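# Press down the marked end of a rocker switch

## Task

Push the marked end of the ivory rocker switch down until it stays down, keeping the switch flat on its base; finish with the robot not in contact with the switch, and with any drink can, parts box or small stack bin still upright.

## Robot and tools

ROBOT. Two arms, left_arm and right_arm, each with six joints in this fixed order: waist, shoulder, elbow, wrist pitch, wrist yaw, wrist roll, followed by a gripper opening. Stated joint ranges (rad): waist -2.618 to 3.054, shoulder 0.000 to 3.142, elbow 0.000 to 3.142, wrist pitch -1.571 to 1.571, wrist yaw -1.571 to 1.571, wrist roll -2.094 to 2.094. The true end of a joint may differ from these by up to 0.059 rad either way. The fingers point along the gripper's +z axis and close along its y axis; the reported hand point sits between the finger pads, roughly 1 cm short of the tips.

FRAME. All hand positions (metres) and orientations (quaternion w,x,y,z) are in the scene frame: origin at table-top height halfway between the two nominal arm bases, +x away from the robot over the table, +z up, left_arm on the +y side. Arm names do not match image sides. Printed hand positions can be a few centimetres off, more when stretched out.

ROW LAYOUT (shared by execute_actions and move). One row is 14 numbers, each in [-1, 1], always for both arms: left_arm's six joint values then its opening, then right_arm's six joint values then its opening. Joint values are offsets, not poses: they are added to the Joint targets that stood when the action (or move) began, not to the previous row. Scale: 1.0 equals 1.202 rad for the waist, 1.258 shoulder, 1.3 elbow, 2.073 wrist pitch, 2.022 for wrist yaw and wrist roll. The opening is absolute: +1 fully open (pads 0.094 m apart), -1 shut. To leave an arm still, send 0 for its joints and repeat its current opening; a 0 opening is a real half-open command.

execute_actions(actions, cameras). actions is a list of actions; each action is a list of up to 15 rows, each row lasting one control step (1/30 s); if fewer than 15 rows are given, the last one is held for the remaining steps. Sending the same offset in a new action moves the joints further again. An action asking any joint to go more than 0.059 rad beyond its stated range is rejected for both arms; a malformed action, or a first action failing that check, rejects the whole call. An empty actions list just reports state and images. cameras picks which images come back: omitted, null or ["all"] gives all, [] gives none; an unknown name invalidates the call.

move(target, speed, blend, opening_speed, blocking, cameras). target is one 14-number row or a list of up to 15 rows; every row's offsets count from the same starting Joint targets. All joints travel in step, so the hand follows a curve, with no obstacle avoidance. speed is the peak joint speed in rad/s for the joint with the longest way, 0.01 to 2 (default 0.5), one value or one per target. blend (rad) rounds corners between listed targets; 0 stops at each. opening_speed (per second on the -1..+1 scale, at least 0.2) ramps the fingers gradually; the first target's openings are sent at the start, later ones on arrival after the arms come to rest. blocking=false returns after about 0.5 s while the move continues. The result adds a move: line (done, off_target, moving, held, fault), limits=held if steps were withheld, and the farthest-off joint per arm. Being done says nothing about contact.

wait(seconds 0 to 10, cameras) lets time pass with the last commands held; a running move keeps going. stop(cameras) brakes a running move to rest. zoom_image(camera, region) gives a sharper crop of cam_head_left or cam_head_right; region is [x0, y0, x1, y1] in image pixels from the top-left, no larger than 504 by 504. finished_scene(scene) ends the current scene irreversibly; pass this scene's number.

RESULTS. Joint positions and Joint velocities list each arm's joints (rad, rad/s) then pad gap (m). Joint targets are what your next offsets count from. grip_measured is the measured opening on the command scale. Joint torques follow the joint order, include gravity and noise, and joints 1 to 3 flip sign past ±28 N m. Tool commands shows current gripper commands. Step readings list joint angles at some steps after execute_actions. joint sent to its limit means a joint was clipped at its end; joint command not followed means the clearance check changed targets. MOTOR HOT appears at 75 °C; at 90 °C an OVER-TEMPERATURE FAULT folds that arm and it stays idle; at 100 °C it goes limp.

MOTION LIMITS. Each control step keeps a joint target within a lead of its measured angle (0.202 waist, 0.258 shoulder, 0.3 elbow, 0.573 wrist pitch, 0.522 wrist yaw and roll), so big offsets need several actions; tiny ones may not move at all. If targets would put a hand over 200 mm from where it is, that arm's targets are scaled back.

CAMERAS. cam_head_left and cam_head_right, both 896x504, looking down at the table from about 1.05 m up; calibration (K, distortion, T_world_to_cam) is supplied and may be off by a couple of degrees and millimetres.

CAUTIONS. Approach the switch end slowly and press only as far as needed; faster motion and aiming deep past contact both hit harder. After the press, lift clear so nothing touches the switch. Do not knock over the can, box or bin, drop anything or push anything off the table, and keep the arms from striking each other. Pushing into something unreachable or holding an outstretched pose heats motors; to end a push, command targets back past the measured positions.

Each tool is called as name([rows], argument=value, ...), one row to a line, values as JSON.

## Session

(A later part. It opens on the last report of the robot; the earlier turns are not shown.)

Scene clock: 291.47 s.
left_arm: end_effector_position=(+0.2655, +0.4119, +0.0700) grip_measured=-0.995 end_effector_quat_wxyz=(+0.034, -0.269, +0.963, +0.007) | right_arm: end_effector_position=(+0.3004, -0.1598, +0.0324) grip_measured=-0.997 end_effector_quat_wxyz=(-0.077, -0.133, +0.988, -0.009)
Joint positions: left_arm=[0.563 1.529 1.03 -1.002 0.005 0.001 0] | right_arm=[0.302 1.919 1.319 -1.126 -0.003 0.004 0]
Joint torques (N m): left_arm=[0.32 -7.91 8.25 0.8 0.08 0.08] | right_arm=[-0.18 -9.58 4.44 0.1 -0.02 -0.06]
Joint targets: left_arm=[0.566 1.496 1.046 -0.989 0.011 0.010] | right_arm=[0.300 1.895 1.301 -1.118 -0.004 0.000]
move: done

move([
  [0,-0.1987,0,0,0,0,-1,0,0,0,0,0,0,-1],
  [-0.8661,0.2019,0.3542,-0.1814,0,0,-1,0,0,0,0,0,0,-1],
  [-0.8661,0.3935,0.3542,-0.1814,0,0,-1,0,0,0,0,0,0,-1],
], speed=0.5, blend=[0.1,0.1,0])

zoom_image(camera="cam_head_left", region=[300, 290, 420, 410])

zoom_image(camera="cam_head_right", region=[320, 290, 440, 410])

Scene clock: 297.70 s.
left_arm: end_effector_position=(+0.2998, +0.1314, +0.0585) grip_measured=-0.995 end_effector_quat_wxyz=(-0.136, +0.239, +0.961, +0.031) | right_arm: end_effector_position=(+0.3004, -0.1598, +0.0324) grip_measured=-0.997 end_effector_quat_wxyz=(-0.077, -0.133, +0.988, -0.009)
Joint positions: left_arm=[-0.47 1.979 1.483 -1.355 0.005 0.001 0] | right_arm=[0.302 1.919 1.319 -1.126 -0.003 0.004 0]
Joint torques (N m): left_arm=[-0.47 -7.65 8.27 -0.12 0.1 0.07] | right_arm=[-0.2 -9.44 4.38 0.11 -0.02 -0.05]
Joint targets: left_arm=[-0.475 1.992 1.506 -1.366 0.011 0.010] | right_arm=[0.300 1.895 1.301 -1.118 -0.004 0.000]
move: done

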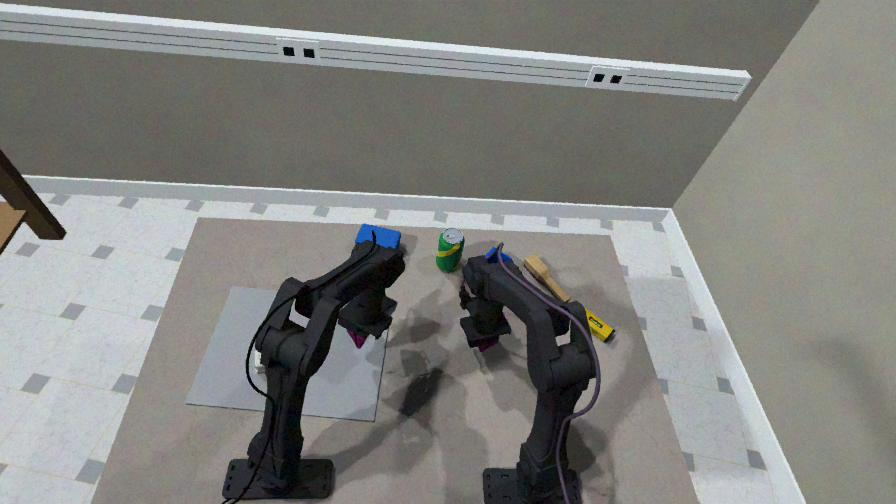

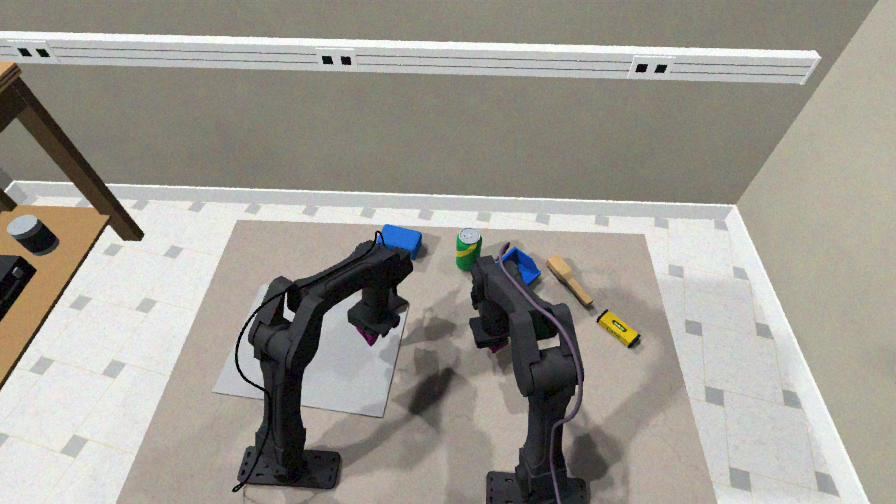

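Scaled by 4.200 from the camera's 896x504 image, which has a finer 1280x720 frame.

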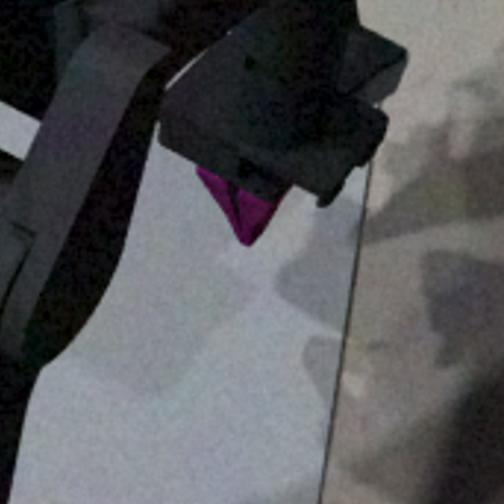

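Scaled by 4.200 from the camera's 896x504 image, which has a finer 1280x720 frame.

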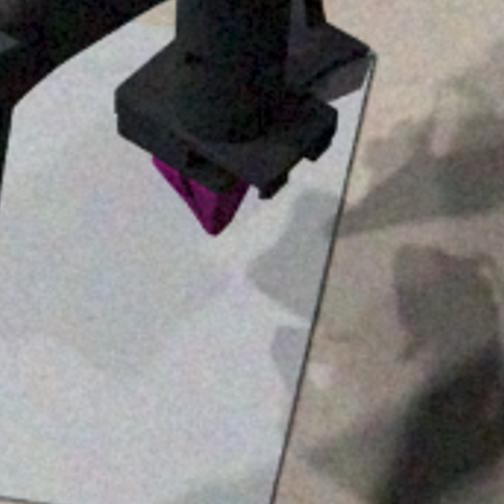

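move(target=[0,0.0795,0,0,0,0,-1,0,0,0,0,0,0,-1], speed=0.2, cameras=[])

move(target=[0,0.0238,0,0,0,0,-1,0,0,0,0,0,0,-1], speed=0.05, cameras=[])

move(target=[0,0.0119,0,0,0,0,-1,0,0,0,0,0,0,-1], speed=0.04, cameras=[])

Scene clock: 304.27 s.
move: done

Scene clock: 305.17 s.
move: done

Scene clock: 305.87 s.
left_arm: end_effector_position=(+0.2908, +0.1361, +0.0225) grip_measured=-0.995 end_effector_quat_wxyz=(-0.199, +0.236, +0.950, +0.047) | right_arm: end_effector_position=(+0.3004, -0.1598, +0.0324) grip_measured=-0.997 end_effector_quat_wxyz=(-0.077, -0.133, +0.988, -0.009)
Joint positions: left_arm=[-0.47 2.112 1.486 -1.358 0.005 0.001 0] | right_arm=[0.302 1.919 1.319 -1.126 -0.003 0.004 0]
Joint torques (N m): left_arm=[-0.44 -7.34 7.68 -0.37 0.07 0.07] | right_arm=[-0.2 -9.46 4.38 0.11 -0.02 -0.06]
Joint targets: left_arm=[-0.475 2.137 1.506 -1.365 0.011 0.010] | right_arm=[0.300 1.895 1.301 -1.118 -0.004 0.000]
move: done

move(target=[0,0.0159,0,0,0,0,-1,0,0,0,0,0,0,-1], speed=0.04, cameras=[])

move(target=[0,0.0087,0,0,0,0,-1,0,0,0,0,0,0,-1], speed=0.04, cameras=[])

move(target=[0,0.0080,0,0,0,0,-1,0,0,0,0,0,0,-1], speed=0.04, cameras=[])

Scene clock: 310.70 s.
move: done

Scene clock: 311.40 s.
move: done

Scene clock: 312.10 s.
left_arm: end_effector_position=(+0.2871, +0.1381, +0.0117) grip_measured=-0.995 end_effector_quat_wxyz=(-0.219, +0.235, +0.946, +0.052) | right_arm: end_effector_position=(+0.3004, -0.1598, +0.0324) grip_measured=-0.997 end_effector_quat_wxyz=(-0.077, -0.133, +0.988, -0.009)
Joint positions: left_arm=[-0.47 2.152 1.486 -1.358 0.005 0.001 0] | right_arm=[0.302 1.919 1.319 -1.126 -0.003 0.004 0]
Joint torques (N m): left_arm=[-0.39 -7.51 7.42 -0.44 0.09 0.06] | right_arm=[-0.18 -9.44 4.38 0.1 -0.02 -0.06]
Joint targets: left_arm=[-0.475 2.177 1.506 -1.366 0.011 0.010] | right_arm=[0.300 1.895 1.301 -1.118 -0.004 0.000]
move: done

move(target=[0,0.0080,0,0,0,0,-1,0,0,0,0,0,0,-1], speed=0.04, cameras=[])

move(target=[0,0.0064,0,0,0,0,-1,0,0,0,0,0,0,-1], speed=0.04, cameras=[])

Scene clock: 314.03 s.
move: done

Scene clock: 314.73 s.
left_arm: end_effector_position=(+0.2867, +0.1383, +0.0105) grip_measured=-0.995 end_effector_quat_wxyz=(-0.223, +0.235, +0.945, +0.053) | right_arm: end_effector_position=(+0.3004, -0.1598, +0.0324) grip_measured=-0.997 end_effector_quat_wxyz=(-0.077, -0.133, +0.988, -0.009)
Joint positions: left_arm=[-0.47 2.162 1.492 -1.364 0.005 0.001 0] | right_arm=[0.302 1.919 1.319 -1.126 -0.003 0.004 0]
Joint torques (N m): left_arm=[-0.39 -6.76 6.74 -0.4 0.1 0.08] | right_arm=[-0.2 -9.46 4.4 0.11 -0.02 -0.06]
Joint targets: left_arm=[-0.475 2.195 1.506 -1.366 0.011 0.010] | right_arm=[0.300 1.895 1.301 -1.118 -0.004 0.000]
move: done

move([
  [0,-0.1987,0,0,0,0,-1,0,0,0,0,0,0,-1],
  [0.4097,-0.155,0.3075,-0.005,0,0,-1,-0.2267,0.0835,0.4708,-0.1258,0,0,-1],
  [0.4097,0.027,0.3075,-0.005,0,0,-1,-0.2267,0.2697,0.4708,-0.1258,0,0,-1],
], speed=0.5, blend=[0.05,0.05,0])

zoom_image(camera="cam_head_left", region=[250, 230, 370, 350])

zoom_image(camera="cam_head_right", region=[270, 230, 390, 350])

zoom_image(camera="cam_head_left", region=[470, 230, 590, 350])

zoom_image(camera="cam_head_right", region=[480, 230, 600, 350])

Scene clock: 322.03 s.
left_arm: end_effector_position=(+0.4346, +0.2722, +0.0621) grip_measured=-0.995 end_effector_quat_wxyz=(-0.061, -0.001, +0.998, -0.003) | right_arm: end_effector_position=(+0.4041, -0.2437, +0.0601) grip_measured=-0.997 end_effector_quat_wxyz=(-0.064, +0.003, +0.998, +0.001)
Joint positions: left_arm=[0.019 2.216 1.893 -1.369 0.007 0.001 0] | right_arm=[0.027 2.222 1.893 -1.37 -0.003 0.004 0]
Joint torques (N m): left_arm=[-0.18 -9.87 7.66 0.23 0.07 0.08] | right_arm=[0.06 -9.32 8.01 -0.05 -0.02 -0.06]
Joint targets: left_arm=[0.018 2.230 1.906 -1.376 0.011 0.010] | right_arm=[0.027 2.234 1.913 -1.379 -0.004 0.000]
move: done

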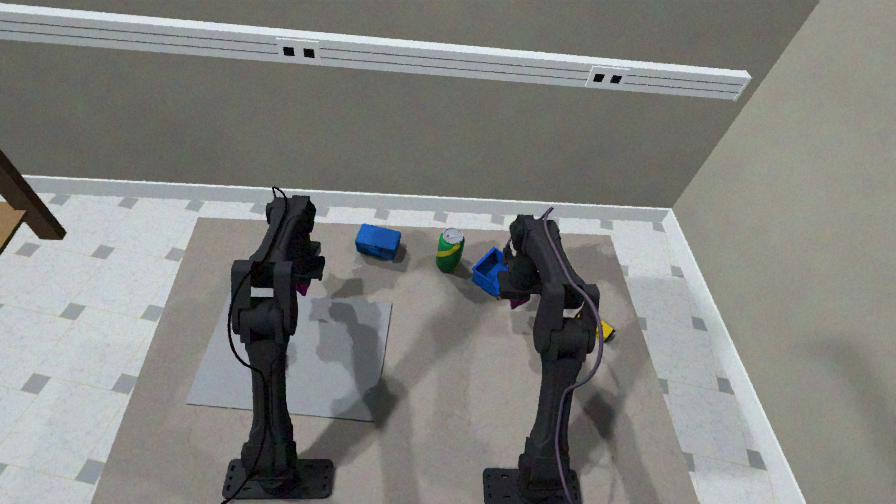

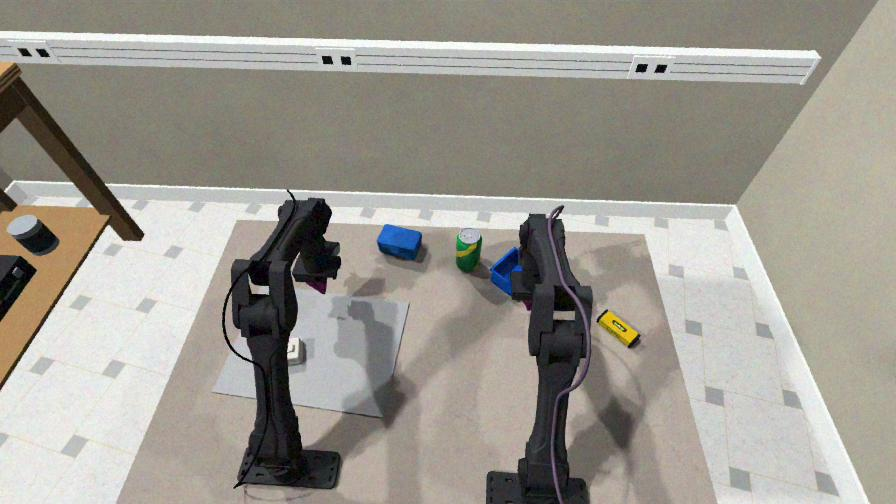

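Scaled by 4.200 from the camera's 896x504 image, which has a finer 1280x720 frame.

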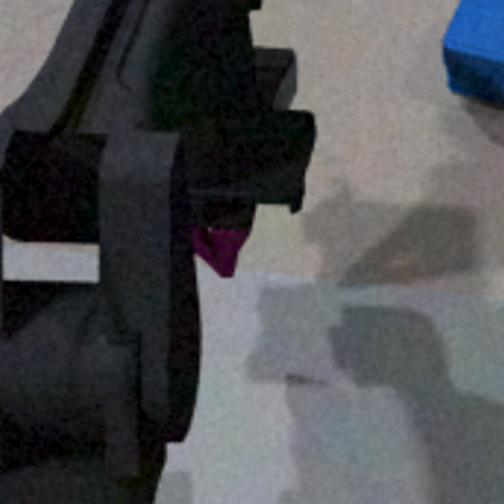

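Scaled by 4.200 from the camera's 896x504 image, which has a finer 1280x720 frame.

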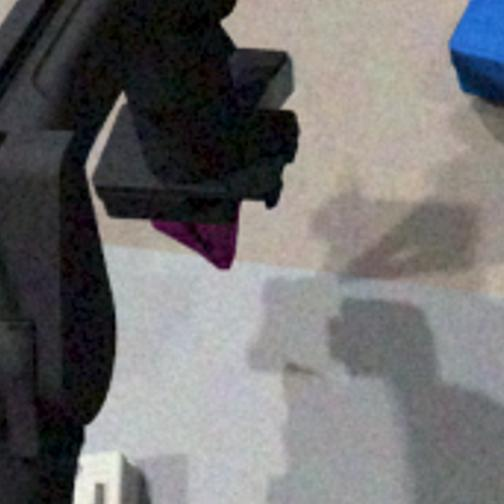

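Scaled by 4.200 from the camera's 896x504 image, which has a finer 1280x720 frame.

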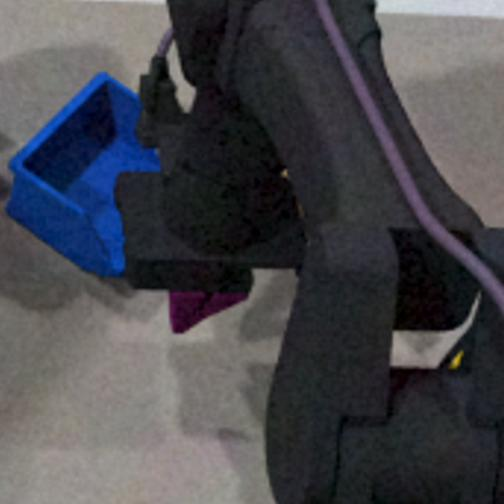

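Scaled by 4.200 from the camera's 896x504 image, which has a finer 1280x720 frame.

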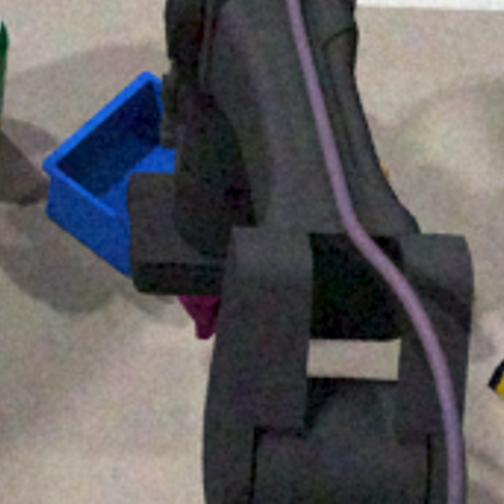

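move([
  [0,-0.2,0,0,0,0,-1,0,-0.2,0,0,0,0,-1],
  [-0.45,-0.35,-0.2,0,0,0,-1,-0.3,-0.35,-0.2,0,0,0,-1],
], speed=0.8, blend=[0.1,0])

zoom_image(camera="cam_head_left", region=[230, 320, 310, 400])

zoom_image(camera="cam_head_right", region=[250, 320, 330, 400])

Scene clock: 362.07 s.
left_arm: end_effector_position=(+0.3284, +0.0921, +0.1428) grip_measured=-0.995 end_effector_quat_wxyz=(+0.011, +0.271, +0.963, -0.009) | right_arm: end_effector_position=(+0.3304, -0.3673, +0.1493) grip_measured=-0.997 end_effector_quat_wxyz=(+0.023, +0.184, +0.983, -0.003)
Joint positions: left_arm=[-0.529 1.826 1.653 -1.373 0.012 0.002 0] | right_arm=[-0.337 1.823 1.675 -1.377 -0.003 0.003 0]
Joint torques (N m): left_arm=[0.44 -11.02 6.09 0.54 0.02 0.06] | right_arm=[0.51 -9.5 4.7 0.42 -0.02 -0.06]
Joint targets: left_arm=[-0.523 1.789 1.646 -1.376 0.011 0.010] | right_arm=[-0.333 1.794 1.653 -1.379 -0.004 0.000]
move: off_target (left_arm); left_arm: the shoulder is farthest, 0.036 rad from its target

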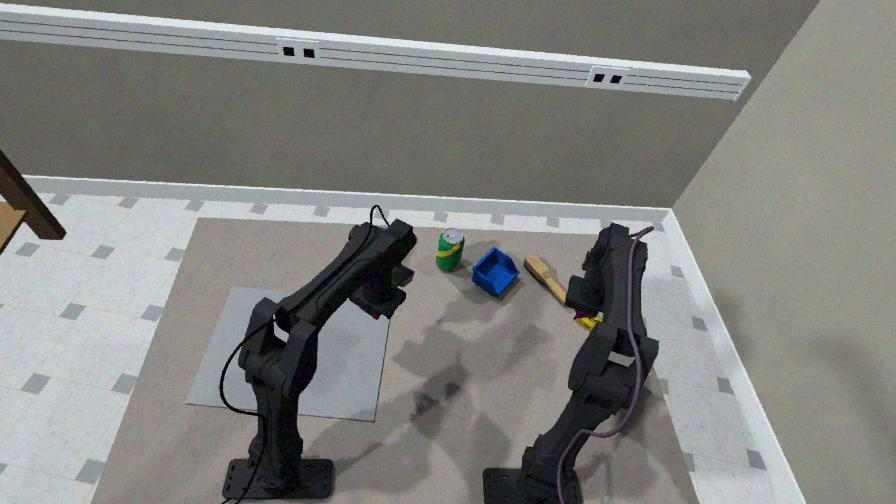

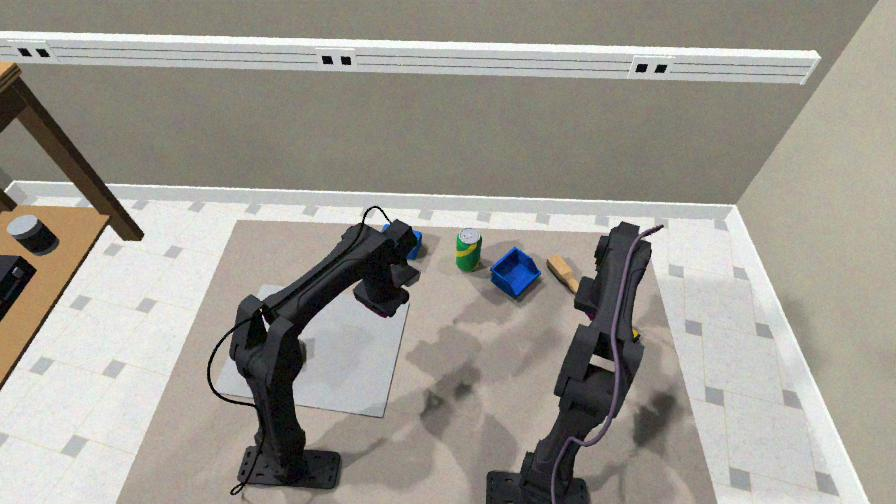

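Scaled by 6.300 from the camera's 896x504 image, which has a finer 1280x720 frame.

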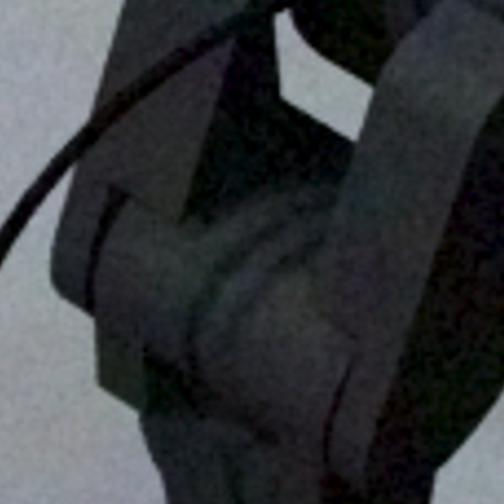

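Scaled by 6.300 from the camera's 896x504 image, which has a finer 1280x720 frame.

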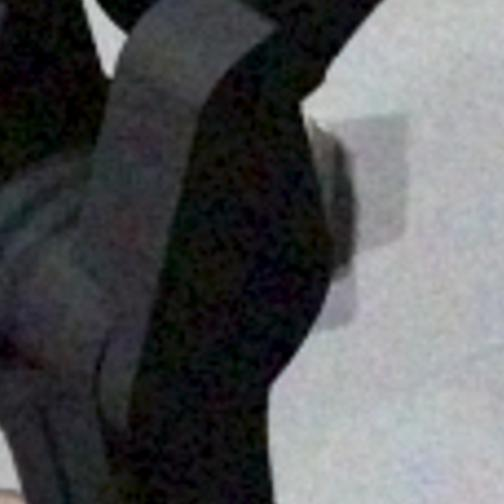

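move(target=[1.0,-0.468,-0.42,0.105,0,0,-1,0,0,0,0,0,0,-1], speed=1.0)

zoom_image(camera="cam_head_left", region=[230, 320, 310, 400])

zoom_image(camera="cam_head_right", region=[250, 310, 330, 390])

Scene clock: 365.47 s.
left_arm: end_effector_position=(+0.2325, +0.4228, +0.1596) grip_measured=-0.995 end_effector_quat_wxyz=(+0.134, -0.317, +0.938, +0.040) | right_arm: end_effector_position=(+0.3304, -0.3673, +0.1493) grip_measured=-0.997 end_effector_quat_wxyz=(+0.023, +0.184, +0.983, -0.003)
Joint positions: left_arm=[0.673 1.222 1.107 -1.175 0.011 0.002 0] | right_arm=[-0.337 1.823 1.675 -1.377 -0.003 0.003 0]
Joint torques (N m): left_arm=[0.39 -4.59 6.49 1.25 0.01 0.05] | right_arm=[0.32 -9.48 4.71 0.43 -0.02 -0.05]
Joint targets: left_arm=[0.679 1.200 1.100 -1.158 0.011 0.010] | right_arm=[-0.333 1.794 1.653 -1.379 -0.004 0.000]
move: done

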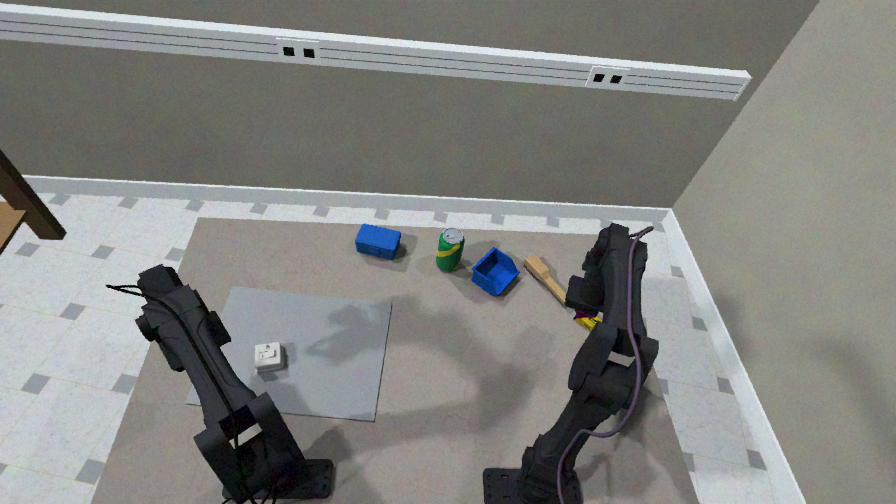

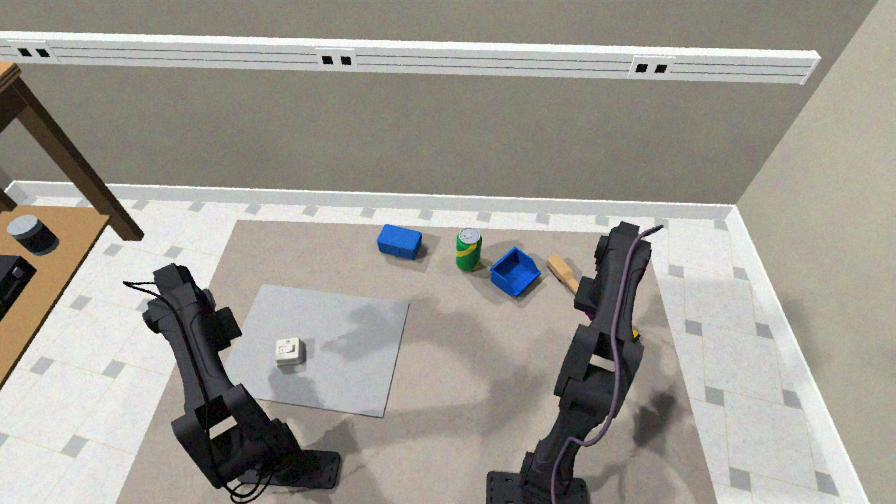

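Scaled by 6.300 from the camera's 896x504 image, which has a finer 1280x720 frame.

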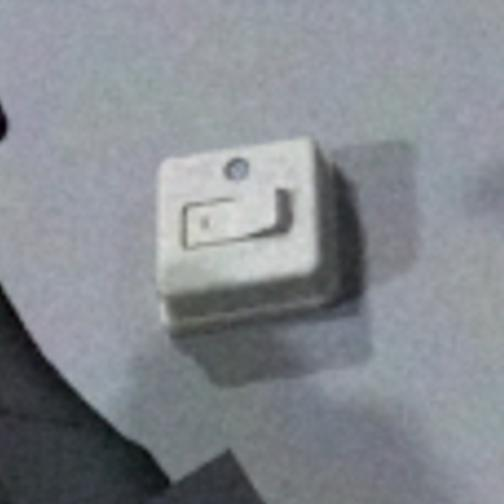

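Scaled by 6.300 from the camera's 896x504 image, which has a finer 1280x720 frame.

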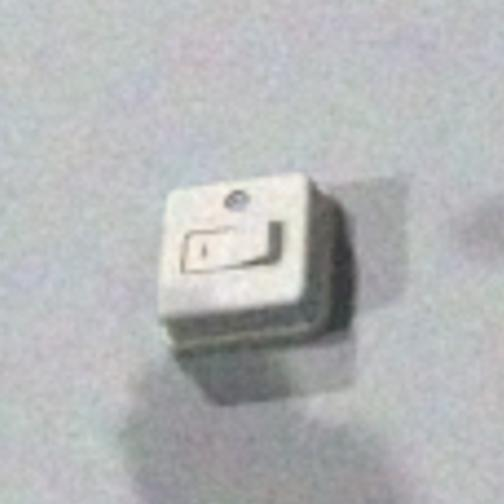

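move([
  [-0.3893,0.2059,0.0722,-0.0127,0,0,-1,0,0,0,0,0,0,-1],
  [-0.3893,0.4050,0.0722,-0.0127,0,0,-1,0,0,0,0,0,0,-1],
], speed=[1.2,0.5], blend=[0.05,0], cameras=[])

Scene clock: 371.30 s.
left_arm: end_effector_position=(+0.2919, +0.3225, +0.0626) grip_measured=-0.995 end_effector_quat_wxyz=(-0.067, -0.097, +0.993, -0.011) | right_arm: end_effector_position=(+0.3304, -0.3673, +0.1493) grip_measured=-0.997 end_effector_quat_wxyz=(+0.023, +0.184, +0.983, -0.003)
Joint positions: left_arm=[0.214 1.699 1.171 -1.177 0.009 0.002 0] | right_arm=[-0.337 1.823 1.675 -1.377 -0.003 0.003 0]
Joint torques (N m): left_arm=[-0.35 -5.48 8.61 0.19 0.04 0.06] | right_arm=[0.31 -9.48 4.72 0.42 -0.02 -0.06]
Joint targets: left_arm=[0.211 1.710 1.194 -1.185 0.011 0.010] | right_arm=[-0.333 1.794 1.653 -1.379 -0.004 0.000]
move: done

move([
  [0,0.0429,0,0,0,0,-1,0,0,0,0,0,0,-1],
  [0,0.1113,0,0,0,0,-1,0,0,0,0,0,0,-1],
], speed=[0.3,0.1], blend=[0.02,0], cameras=[])

Scene clock: 374.30 s.
left_arm: end_effector_position=(+0.2861, +0.3209, +0.0378) grip_measured=-0.995 end_effector_quat_wxyz=(-0.123, -0.097, +0.987, -0.018) | right_arm: end_effector_position=(+0.3304, -0.3673, +0.1493) grip_measured=-0.997 end_effector_quat_wxyz=(+0.023, +0.184, +0.983, -0.003)
Joint positions: left_arm=[0.214 1.818 1.186 -1.189 0.011 0.002 0] | right_arm=[-0.337 1.823 1.675 -1.377 -0.003 0.003 0]
Joint torques (N m): left_arm=[-0.35 -4.46 6.68 0.11 0.02 0.04] | right_arm=[0.31 -9.5 4.71 0.42 -0.02 -0.05]
Joint targets: left_arm=[0.211 1.850 1.194 -1.185 0.011 0.010] | right_arm=[-0.333 1.794 1.653 -1.379 -0.004 0.000]
move: done

move([
  [0,-0.08,0,0,0,0,-1,0,0,0,0,0,0,-1],
  [0.3893,-0.2,0,0,0,0,-1,0,0,0,0,0,0,-1],
], speed=[0.5,1.0], blend=[0.05,0])

zoom_image(camera="cam_head_right", region=[250, 310, 330, 390])

Scene clock: 376.70 s.
left_arm: end_effector_position=(+0.2467, +0.4351, +0.0834) grip_measured=-0.996 end_effector_quat_wxyz=(-0.026, -0.323, +0.946, -0.015) | right_arm: end_effector_position=(+0.3304, -0.3673, +0.1493) grip_measured=-0.997 end_effector_quat_wxyz=(+0.023, +0.184, +0.983, -0.003)
Joint positions: left_arm=[0.678 1.629 1.186 -1.187 0.011 0.002 0] | right_arm=[-0.337 1.823 1.675 -1.377 -0.003 0.003 0]
Joint torques (N m): left_arm=[-0.03 -8.65 7.15 0.45 0 0.05] | right_arm=[0.31 -9.5 4.71 0.43 -0.02 -0.06]
Joint targets: left_arm=[0.679 1.599 1.194 -1.185 0.011 0.010] | right_arm=[-0.333 1.794 1.653 -1.379 -0.004 0.000]
move: done

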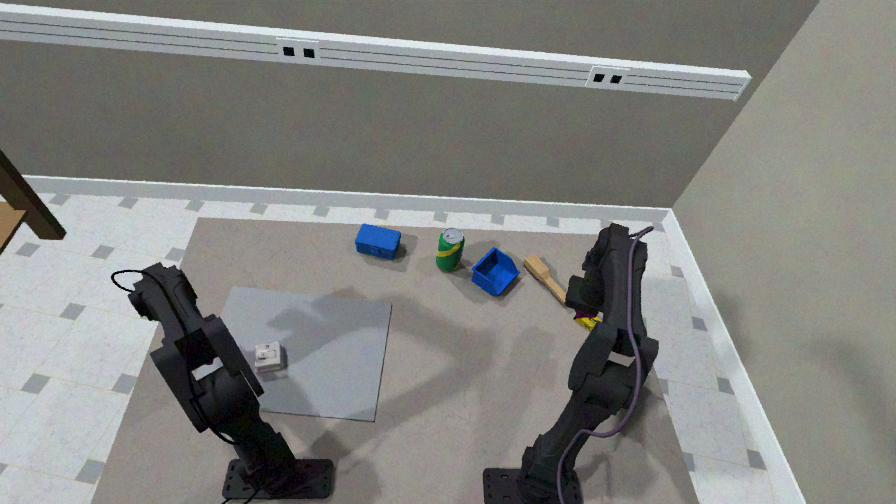

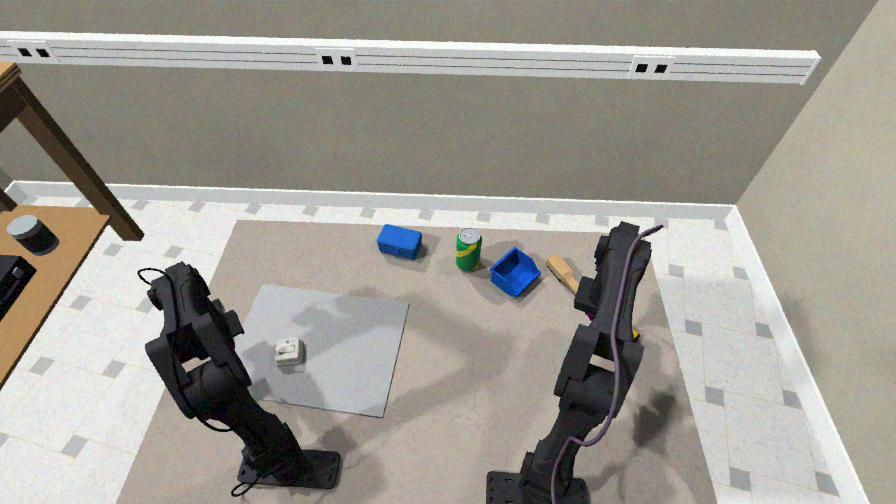

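Scaled by 6.300 from the camera's 896x504 image, which has a finer 1280x720 frame.

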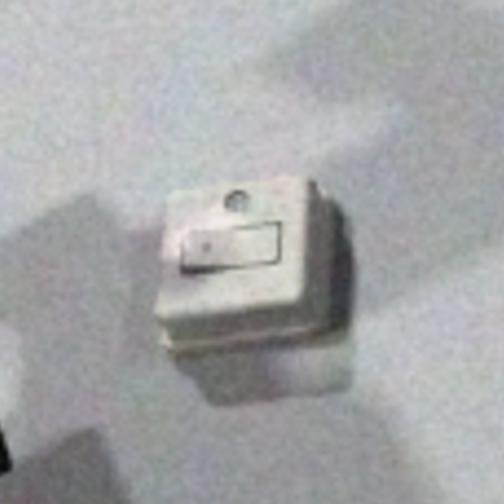

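move([
  [-0.3078,-0.0946,0.0206,-0.005,0,0,-1,0,0,0,0,0,0,-1],
  [-0.3078,0.1447,0.0206,-0.005,0,0,-1,0,0,0,0,0,0,-1],
  [-0.3078,0.2210,0.0206,-0.005,0,0,-1,0,0,0,0,0,0,-1],
], speed=[1.0,0.5,0.1], blend=[0.05,0.02,0], cameras=[])

Scene clock: 384.10 s.
left_arm: end_effector_position=(+0.2845, +0.3465, +0.0379) grip_measured=-0.995 end_effector_quat_wxyz=(-0.126, -0.145, +0.981, -0.024) | right_arm: end_effector_position=(+0.3304, -0.3673, +0.1493) grip_measured=-0.997 end_effector_quat_wxyz=(+0.023, +0.184, +0.983, -0.003)
Joint positions: left_arm=[0.311 1.841 1.215 -1.203 0.01 0.002 0] | right_arm=[-0.337 1.823 1.675 -1.377 -0.003 0.003 0]
Joint torques (N m): left_arm=[-0.24 -4.51 6.39 0.1 0.05 0.05] | right_arm=[0.31 -9.5 4.7 0.42 -0.02 -0.06]
Joint targets: left_arm=[0.309 1.876 1.221 -1.195 0.011 0.010] | right_arm=[-0.333 1.794 1.653 -1.379 -0.004 0.000]
move: off_target (left_arm); left_arm: the shoulder is farthest, 0.036 rad from its target

move([
  [0,-0.08,0,0,0,0,-1,0,0,0,0,0,0,-1],
  [0.32,-0.2,0,0,0,0,-1,0,0,0,0,0,0,-1],
], speed=[0.5,1.0], blend=[0.05,0])

zoom_image(camera="cam_head_right", region=[250, 310, 330, 390])

Scene clock: 386.27 s.
left_arm: end_effector_position=(+0.2479, +0.4417, +0.0840) grip_measured=-0.996 end_effector_quat_wxyz=(-0.030, -0.330, +0.943, -0.016) | right_arm: end_effector_position=(+0.3304, -0.3673, +0.1493) grip_measured=-0.997 end_effector_quat_wxyz=(+0.023, +0.184, +0.983, -0.003)
Joint positions: left_arm=[0.693 1.654 1.215 -1.198 0.01 0.002 0] | right_arm=[-0.337 1.823 1.675 -1.377 -0.003 0.003 0]
Joint torques (N m): left_arm=[-0.06 -8.55 7.04 0.42 0.03 0.06] | right_arm=[0.32 -9.5 4.71 0.42 -0.02 -0.06]
Joint targets: left_arm=[0.694 1.625 1.220 -1.195 0.011 0.010] | right_arm=[-0.333 1.794 1.653 -1.379 -0.004 0.000]
move: done

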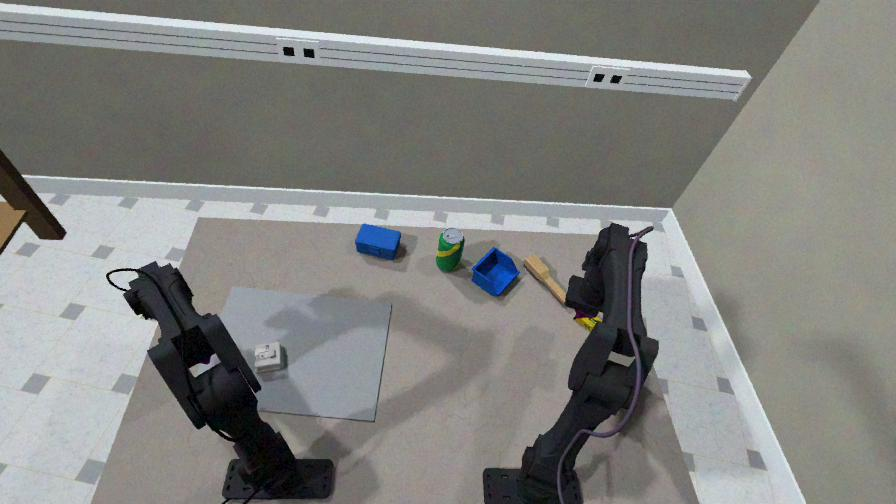

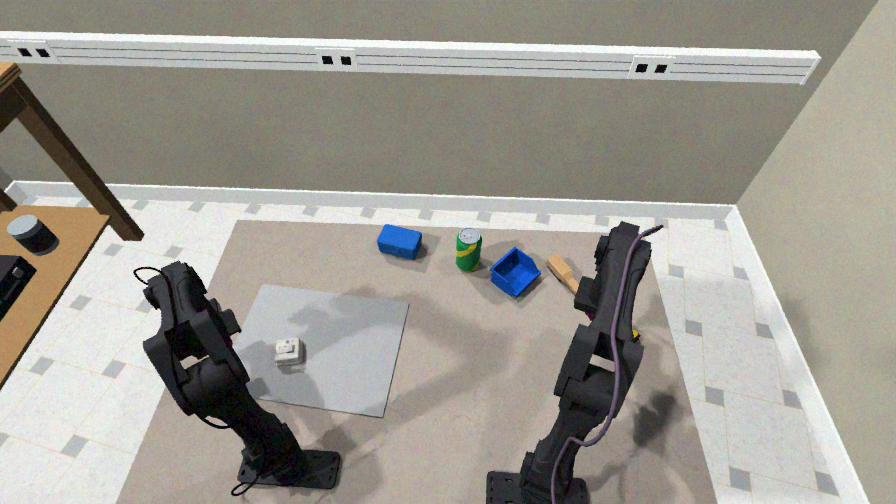

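Scaled by 6.300 from the camera's 896x504 image, which has a finer 1280x720 frame.

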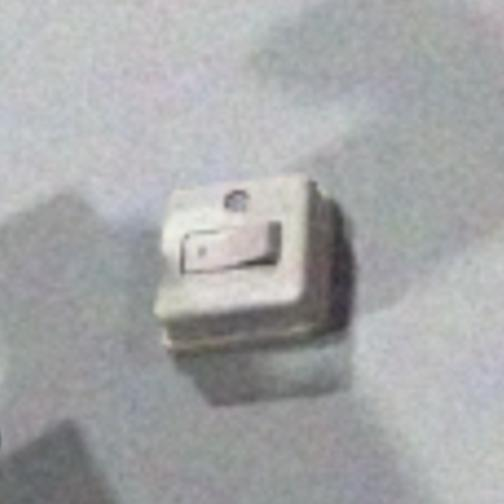

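finished_scene(scene=1)

The scene is finished: the task was done.


## Next scene

The same job, from a new start.

execute_actions(actions=[])

Scene clock: 0.00 s.
left_arm: end_effector_position=(+0.4364, +0.2538, +0.1116) grip_measured=+1.000 end_effector_quat_wxyz=(+0.579, +0.028, +0.810, -0.084) | right_arm: end_effector_position=(+0.3944, -0.2769, +0.0830) grip_measured=+1.000 end_effector_quat_wxyz=(+0.563, +0.034, +0.826, +0.021)
Joint positions: left_arm=[0.065 1.514 0.411 0.774 0.215 -0.036 0.094] | right_arm=[-0.117 1.567 0.353 0.835 -0.132 0.026 0.094]
Joint velocities: within noise
Joint torques (N m): no reading
Heat: left arm: 25 °C; right arm: 28 °C.
Joint targets: left_arm=[0.065 1.504 0.421 0.785 0.216 -0.036] | right_arm=[-0.117 1.561 0.359 0.836 -0.133 0.026]
Tool commands: left_gripper/opening=+1.0 right_gripper/opening=+1.0

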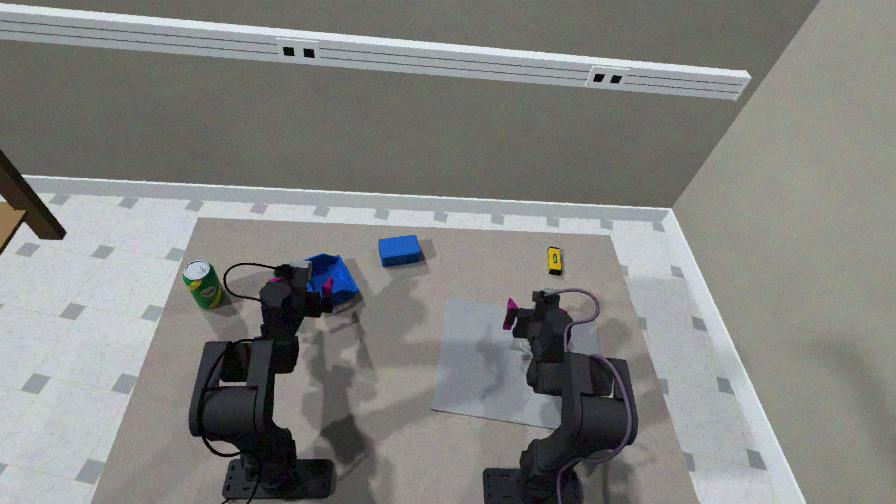

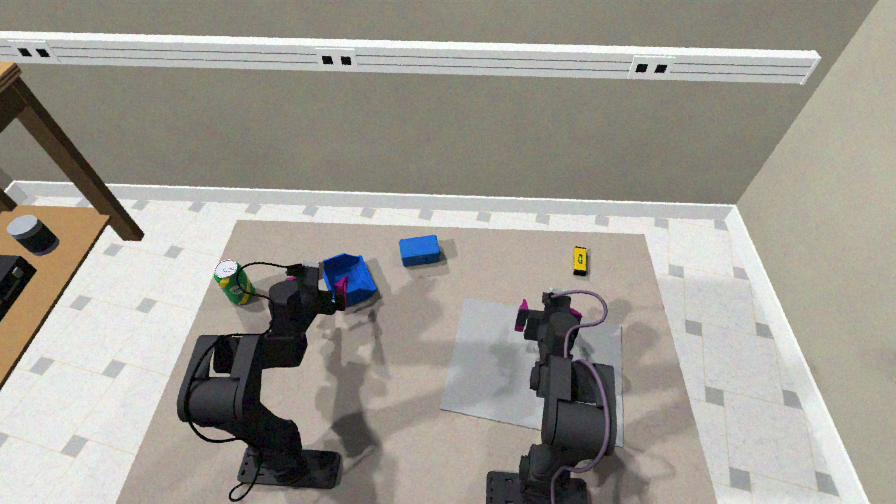

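move([
  [0,0,0,0,0,0,1,-0.2,-0.278,0.1,-0.3,0.03,-0.006,-1],
  [0,0,0,0,0,0,1,-0.567,-0.287,0.570,-1.0,0.0658,-0.0129,-1],
], speed=[1.5,1.8], blend=[0.2,0])

zoom_image(camera="cam_head_left", region=[480, 305, 560, 385])

zoom_image(camera="cam_head_right", region=[500, 305, 580, 385])

Scene clock: 4.00 s.
left_arm: end_effector_position=(+0.4364, +0.2538, +0.1116) grip_measured=+1.000 end_effector_quat_wxyz=(+0.579, +0.028, +0.810, -0.084) | right_arm: end_effector_position=(+0.1611, -0.4083, +0.1439) grip_measured=-0.997 end_effector_quat_wxyz=(+0.089, +0.400, +0.911, -0.032)
Joint positions: left_arm=[0.065 1.514 0.411 0.774 0.215 -0.036 0.094] | right_arm=[-0.794 1.218 1.063 -1.226 -0.012 0.005 0]
Joint torques (N m): left_arm=[0.03 -5.3 7.23 2.23 0.1 -0.01] | right_arm=[-0.44 -3.67 9.92 0.65 0.12 -0.08]
Joint targets: left_arm=[0.065 1.504 0.421 0.785 0.216 -0.036] | right_arm=[-0.798 1.200 1.100 -1.237 0.000 0.000]
move: off_target (right_arm); right_arm: the elbow is farthest, 0.037 rad from its target

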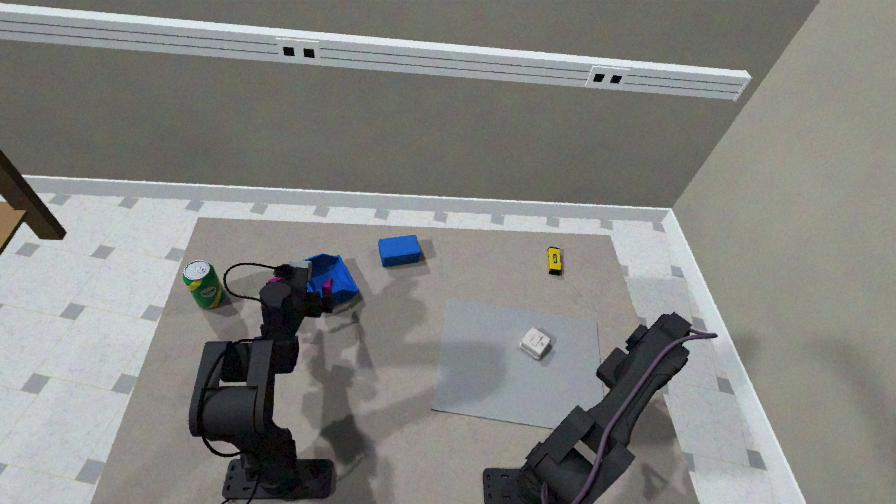

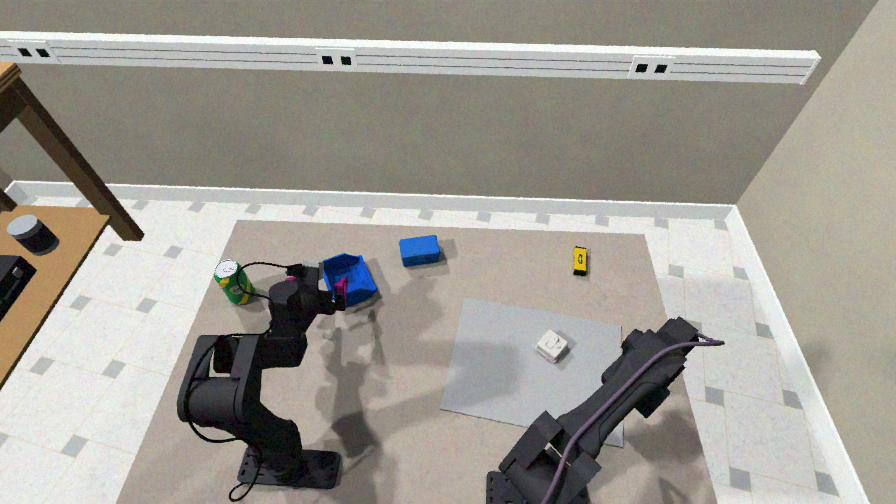

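Scaled by 6.300 from the camera's 896x504 image, which has a finer 1280x720 frame.

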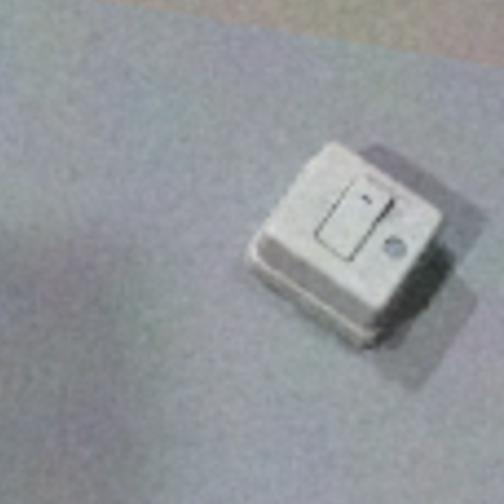

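Scaled by 6.300 from the camera's 896x504 image, which has a finer 1280x720 frame.

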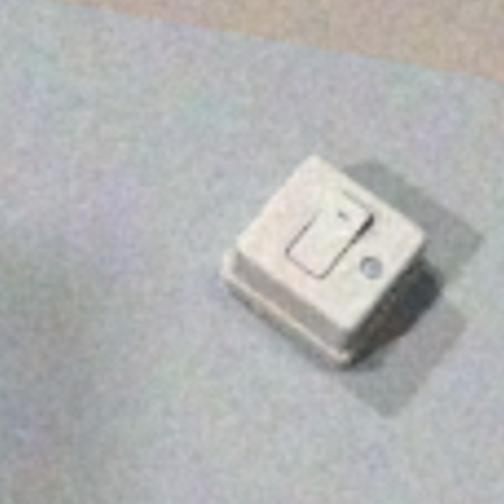

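move([
  [0,0,0,0,0,0,1,0.5323,0.4372,0.3631,-0.0174,0,0,-1],
  [0,0,0,0,0,0,1,0.5323,0.6343,0.3631,-0.0174,0,0,-1],
], speed=[1.2,0.6], blend=[0.05,0], cameras=[])

Scene clock: 11.07 s.
left_arm: end_effector_position=(+0.4364, +0.2538, +0.1116) grip_measured=+1.000 end_effector_quat_wxyz=(+0.579, +0.028, +0.810, -0.084) | right_arm: end_effector_position=(+0.3389, -0.3047, +0.0621) grip_measured=-0.997 end_effector_quat_wxyz=(-0.069, +0.094, +0.993, +0.008)
Joint positions: left_arm=[0.065 1.514 0.411 0.774 0.215 -0.036 0.094] | right_arm=[-0.154 1.989 1.542 -1.262 -0.003 0.004 0]
Joint torques (N m): left_arm=[-0.13 -5.27 7.28 2.21 0.1 -0.01] | right_arm=[-0.43 -7.73 8.73 -0.06 0.03 -0.06]
Joint targets: left_arm=[0.065 1.504 0.421 0.785 0.216 -0.036] | right_arm=[-0.159 1.998 1.572 -1.274 0.000 0.000]
move: done

move([
  [0,0,0,0,0,0,1,0,0.0366,0,0,0,0,-1],
  [0,0,0,0,0,0,1,0,0.0938,0,0,0,0,-1],
], speed=[0.4,0.1], blend=[0.02,0], cameras=[])

Scene clock: 13.93 s.
left_arm: end_effector_position=(+0.4364, +0.2538, +0.1116) grip_measured=+1.000 end_effector_quat_wxyz=(+0.579, +0.028, +0.810, -0.084) | right_arm: end_effector_position=(+0.3349, -0.3042, +0.0375) grip_measured=-0.997 end_effector_quat_wxyz=(-0.111, +0.094, +0.989, +0.011)
Joint positions: left_arm=[0.065 1.514 0.411 0.774 0.215 -0.036 0.094] | right_arm=[-0.155 2.079 1.559 -1.274 -0.002 0.004 0]
Joint torques (N m): left_arm=[-0.03 -5.15 7.27 2.23 0.08 -0.02] | right_arm=[-0.39 -6.12 7.02 -0.05 0.03 -0.06]
Joint targets: left_arm=[0.065 1.504 0.421 0.785 0.216 -0.036] | right_arm=[-0.159 2.116 1.572 -1.273 0.000 0.000]
move: off_target (right_arm); right_arm: the shoulder is farthest, 0.037 rad from its target

move(target=[0,0,0,0,0,0,1,0,0.0223,0,0,0,0,-1], speed=0.1, cameras=[])

Scene clock: 15.73 s.
left_arm: end_effector_position=(+0.4364, +0.2538, +0.1116) grip_measured=+1.000 end_effector_quat_wxyz=(+0.579, +0.028, +0.810, -0.084) | right_arm: end_effector_position=(+0.3355, -0.3043, +0.0371) grip_measured=-0.997 end_effector_quat_wxyz=(-0.114, +0.093, +0.989, +0.011)
Joint positions: left_arm=[0.065 1.514 0.411 0.774 0.215 -0.036 0.094] | right_arm=[-0.155 2.088 1.57 -1.282 -0.002 0.004 0]
Joint torques (N m): left_arm=[0.01 -5.3 7.32 2.23 0.09 -0.01] | right_arm=[-0.38 -5.08 6.04 -0.05 0.03 -0.06]
Joint targets: left_arm=[0.065 1.504 0.421 0.785 0.216 -0.036] | right_arm=[-0.159 2.144 1.572 -1.273 0.000 0.000]
move: off_target (right_arm); right_arm: the shoulder is farthest, 0.056 rad from its target

move([
  [0,0,0,0,0,0,1,0,-0.12,0,0,0,0,-1],
  [0,0,0,0,0,0,1,-0.38,-0.3,0,0,0,0,-1],
], speed=[0.6,1.2], blend=[0.05,0])

zoom_image(camera="cam_head_left", region=[480, 305, 560, 385])

zoom_image(camera="cam_head_right", region=[500, 305, 580, 385])

Scene clock: 18.37 s.
left_arm: end_effector_position=(+0.4364, +0.2538, +0.1116) grip_measured=+1.000 end_effector_quat_wxyz=(+0.579, +0.028, +0.810, -0.084) | right_arm: end_effector_position=(+0.2823, -0.4549, +0.1351) grip_measured=-0.997 end_effector_quat_wxyz=(+0.038, +0.321, +0.946, -0.014)
Joint positions: left_arm=[0.065 1.514 0.411 0.774 0.215 -0.036 0.094] | right_arm=[-0.622 1.786 1.57 -1.273 0.002 0.003 0]
Joint torques (N m): left_arm=[-0.02 -5.24 7.32 2.24 0.09 -0.02] | right_arm=[0.65 -8.38 6.93 0.51 -0.02 -0.05]
Joint targets: left_arm=[0.065 1.504 0.421 0.785 0.216 -0.036] | right_arm=[-0.616 1.766 1.572 -1.273 0.000 0.000]
move: done

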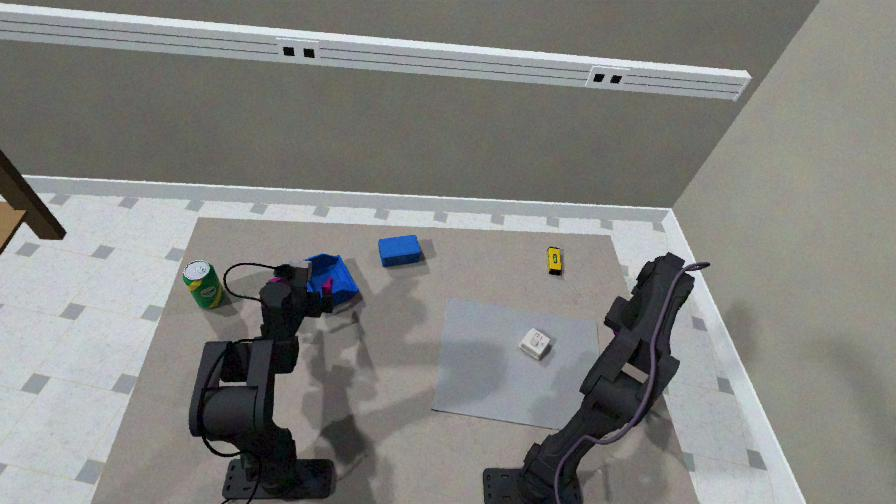

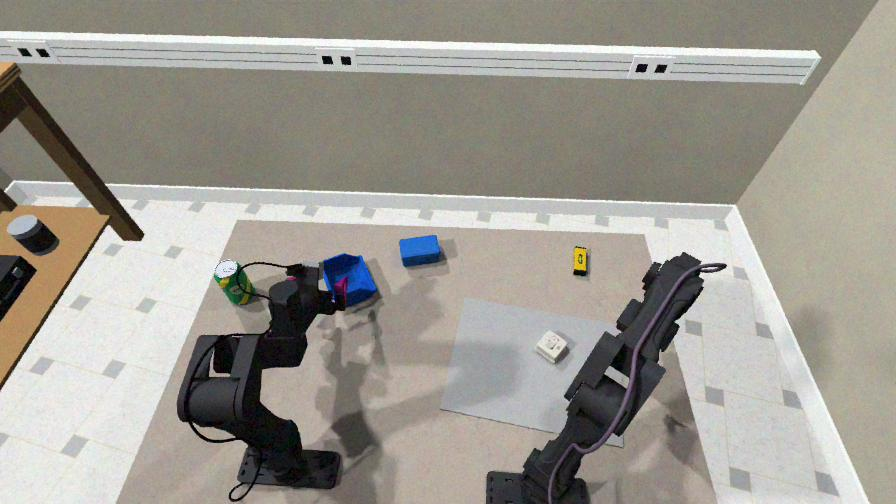

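Scaled by 6.300 from the camera's 896x504 image, which has a finer 1280x720 frame.

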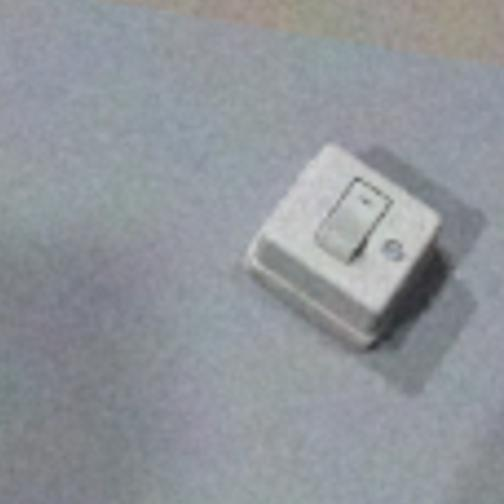

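Scaled by 6.300 from the camera's 896x504 image, which has a finer 1280x720 frame.

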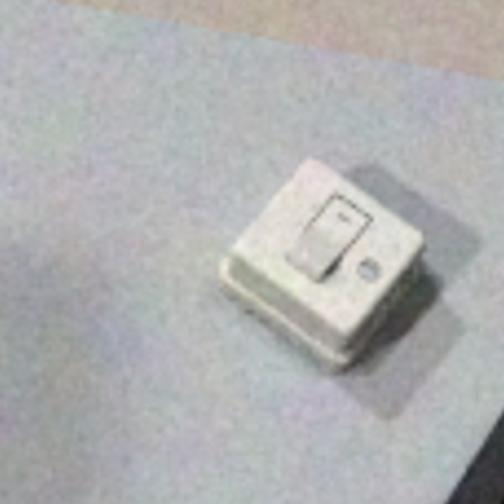

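finished_scene(scene=2)

The scene is finished: the task was done.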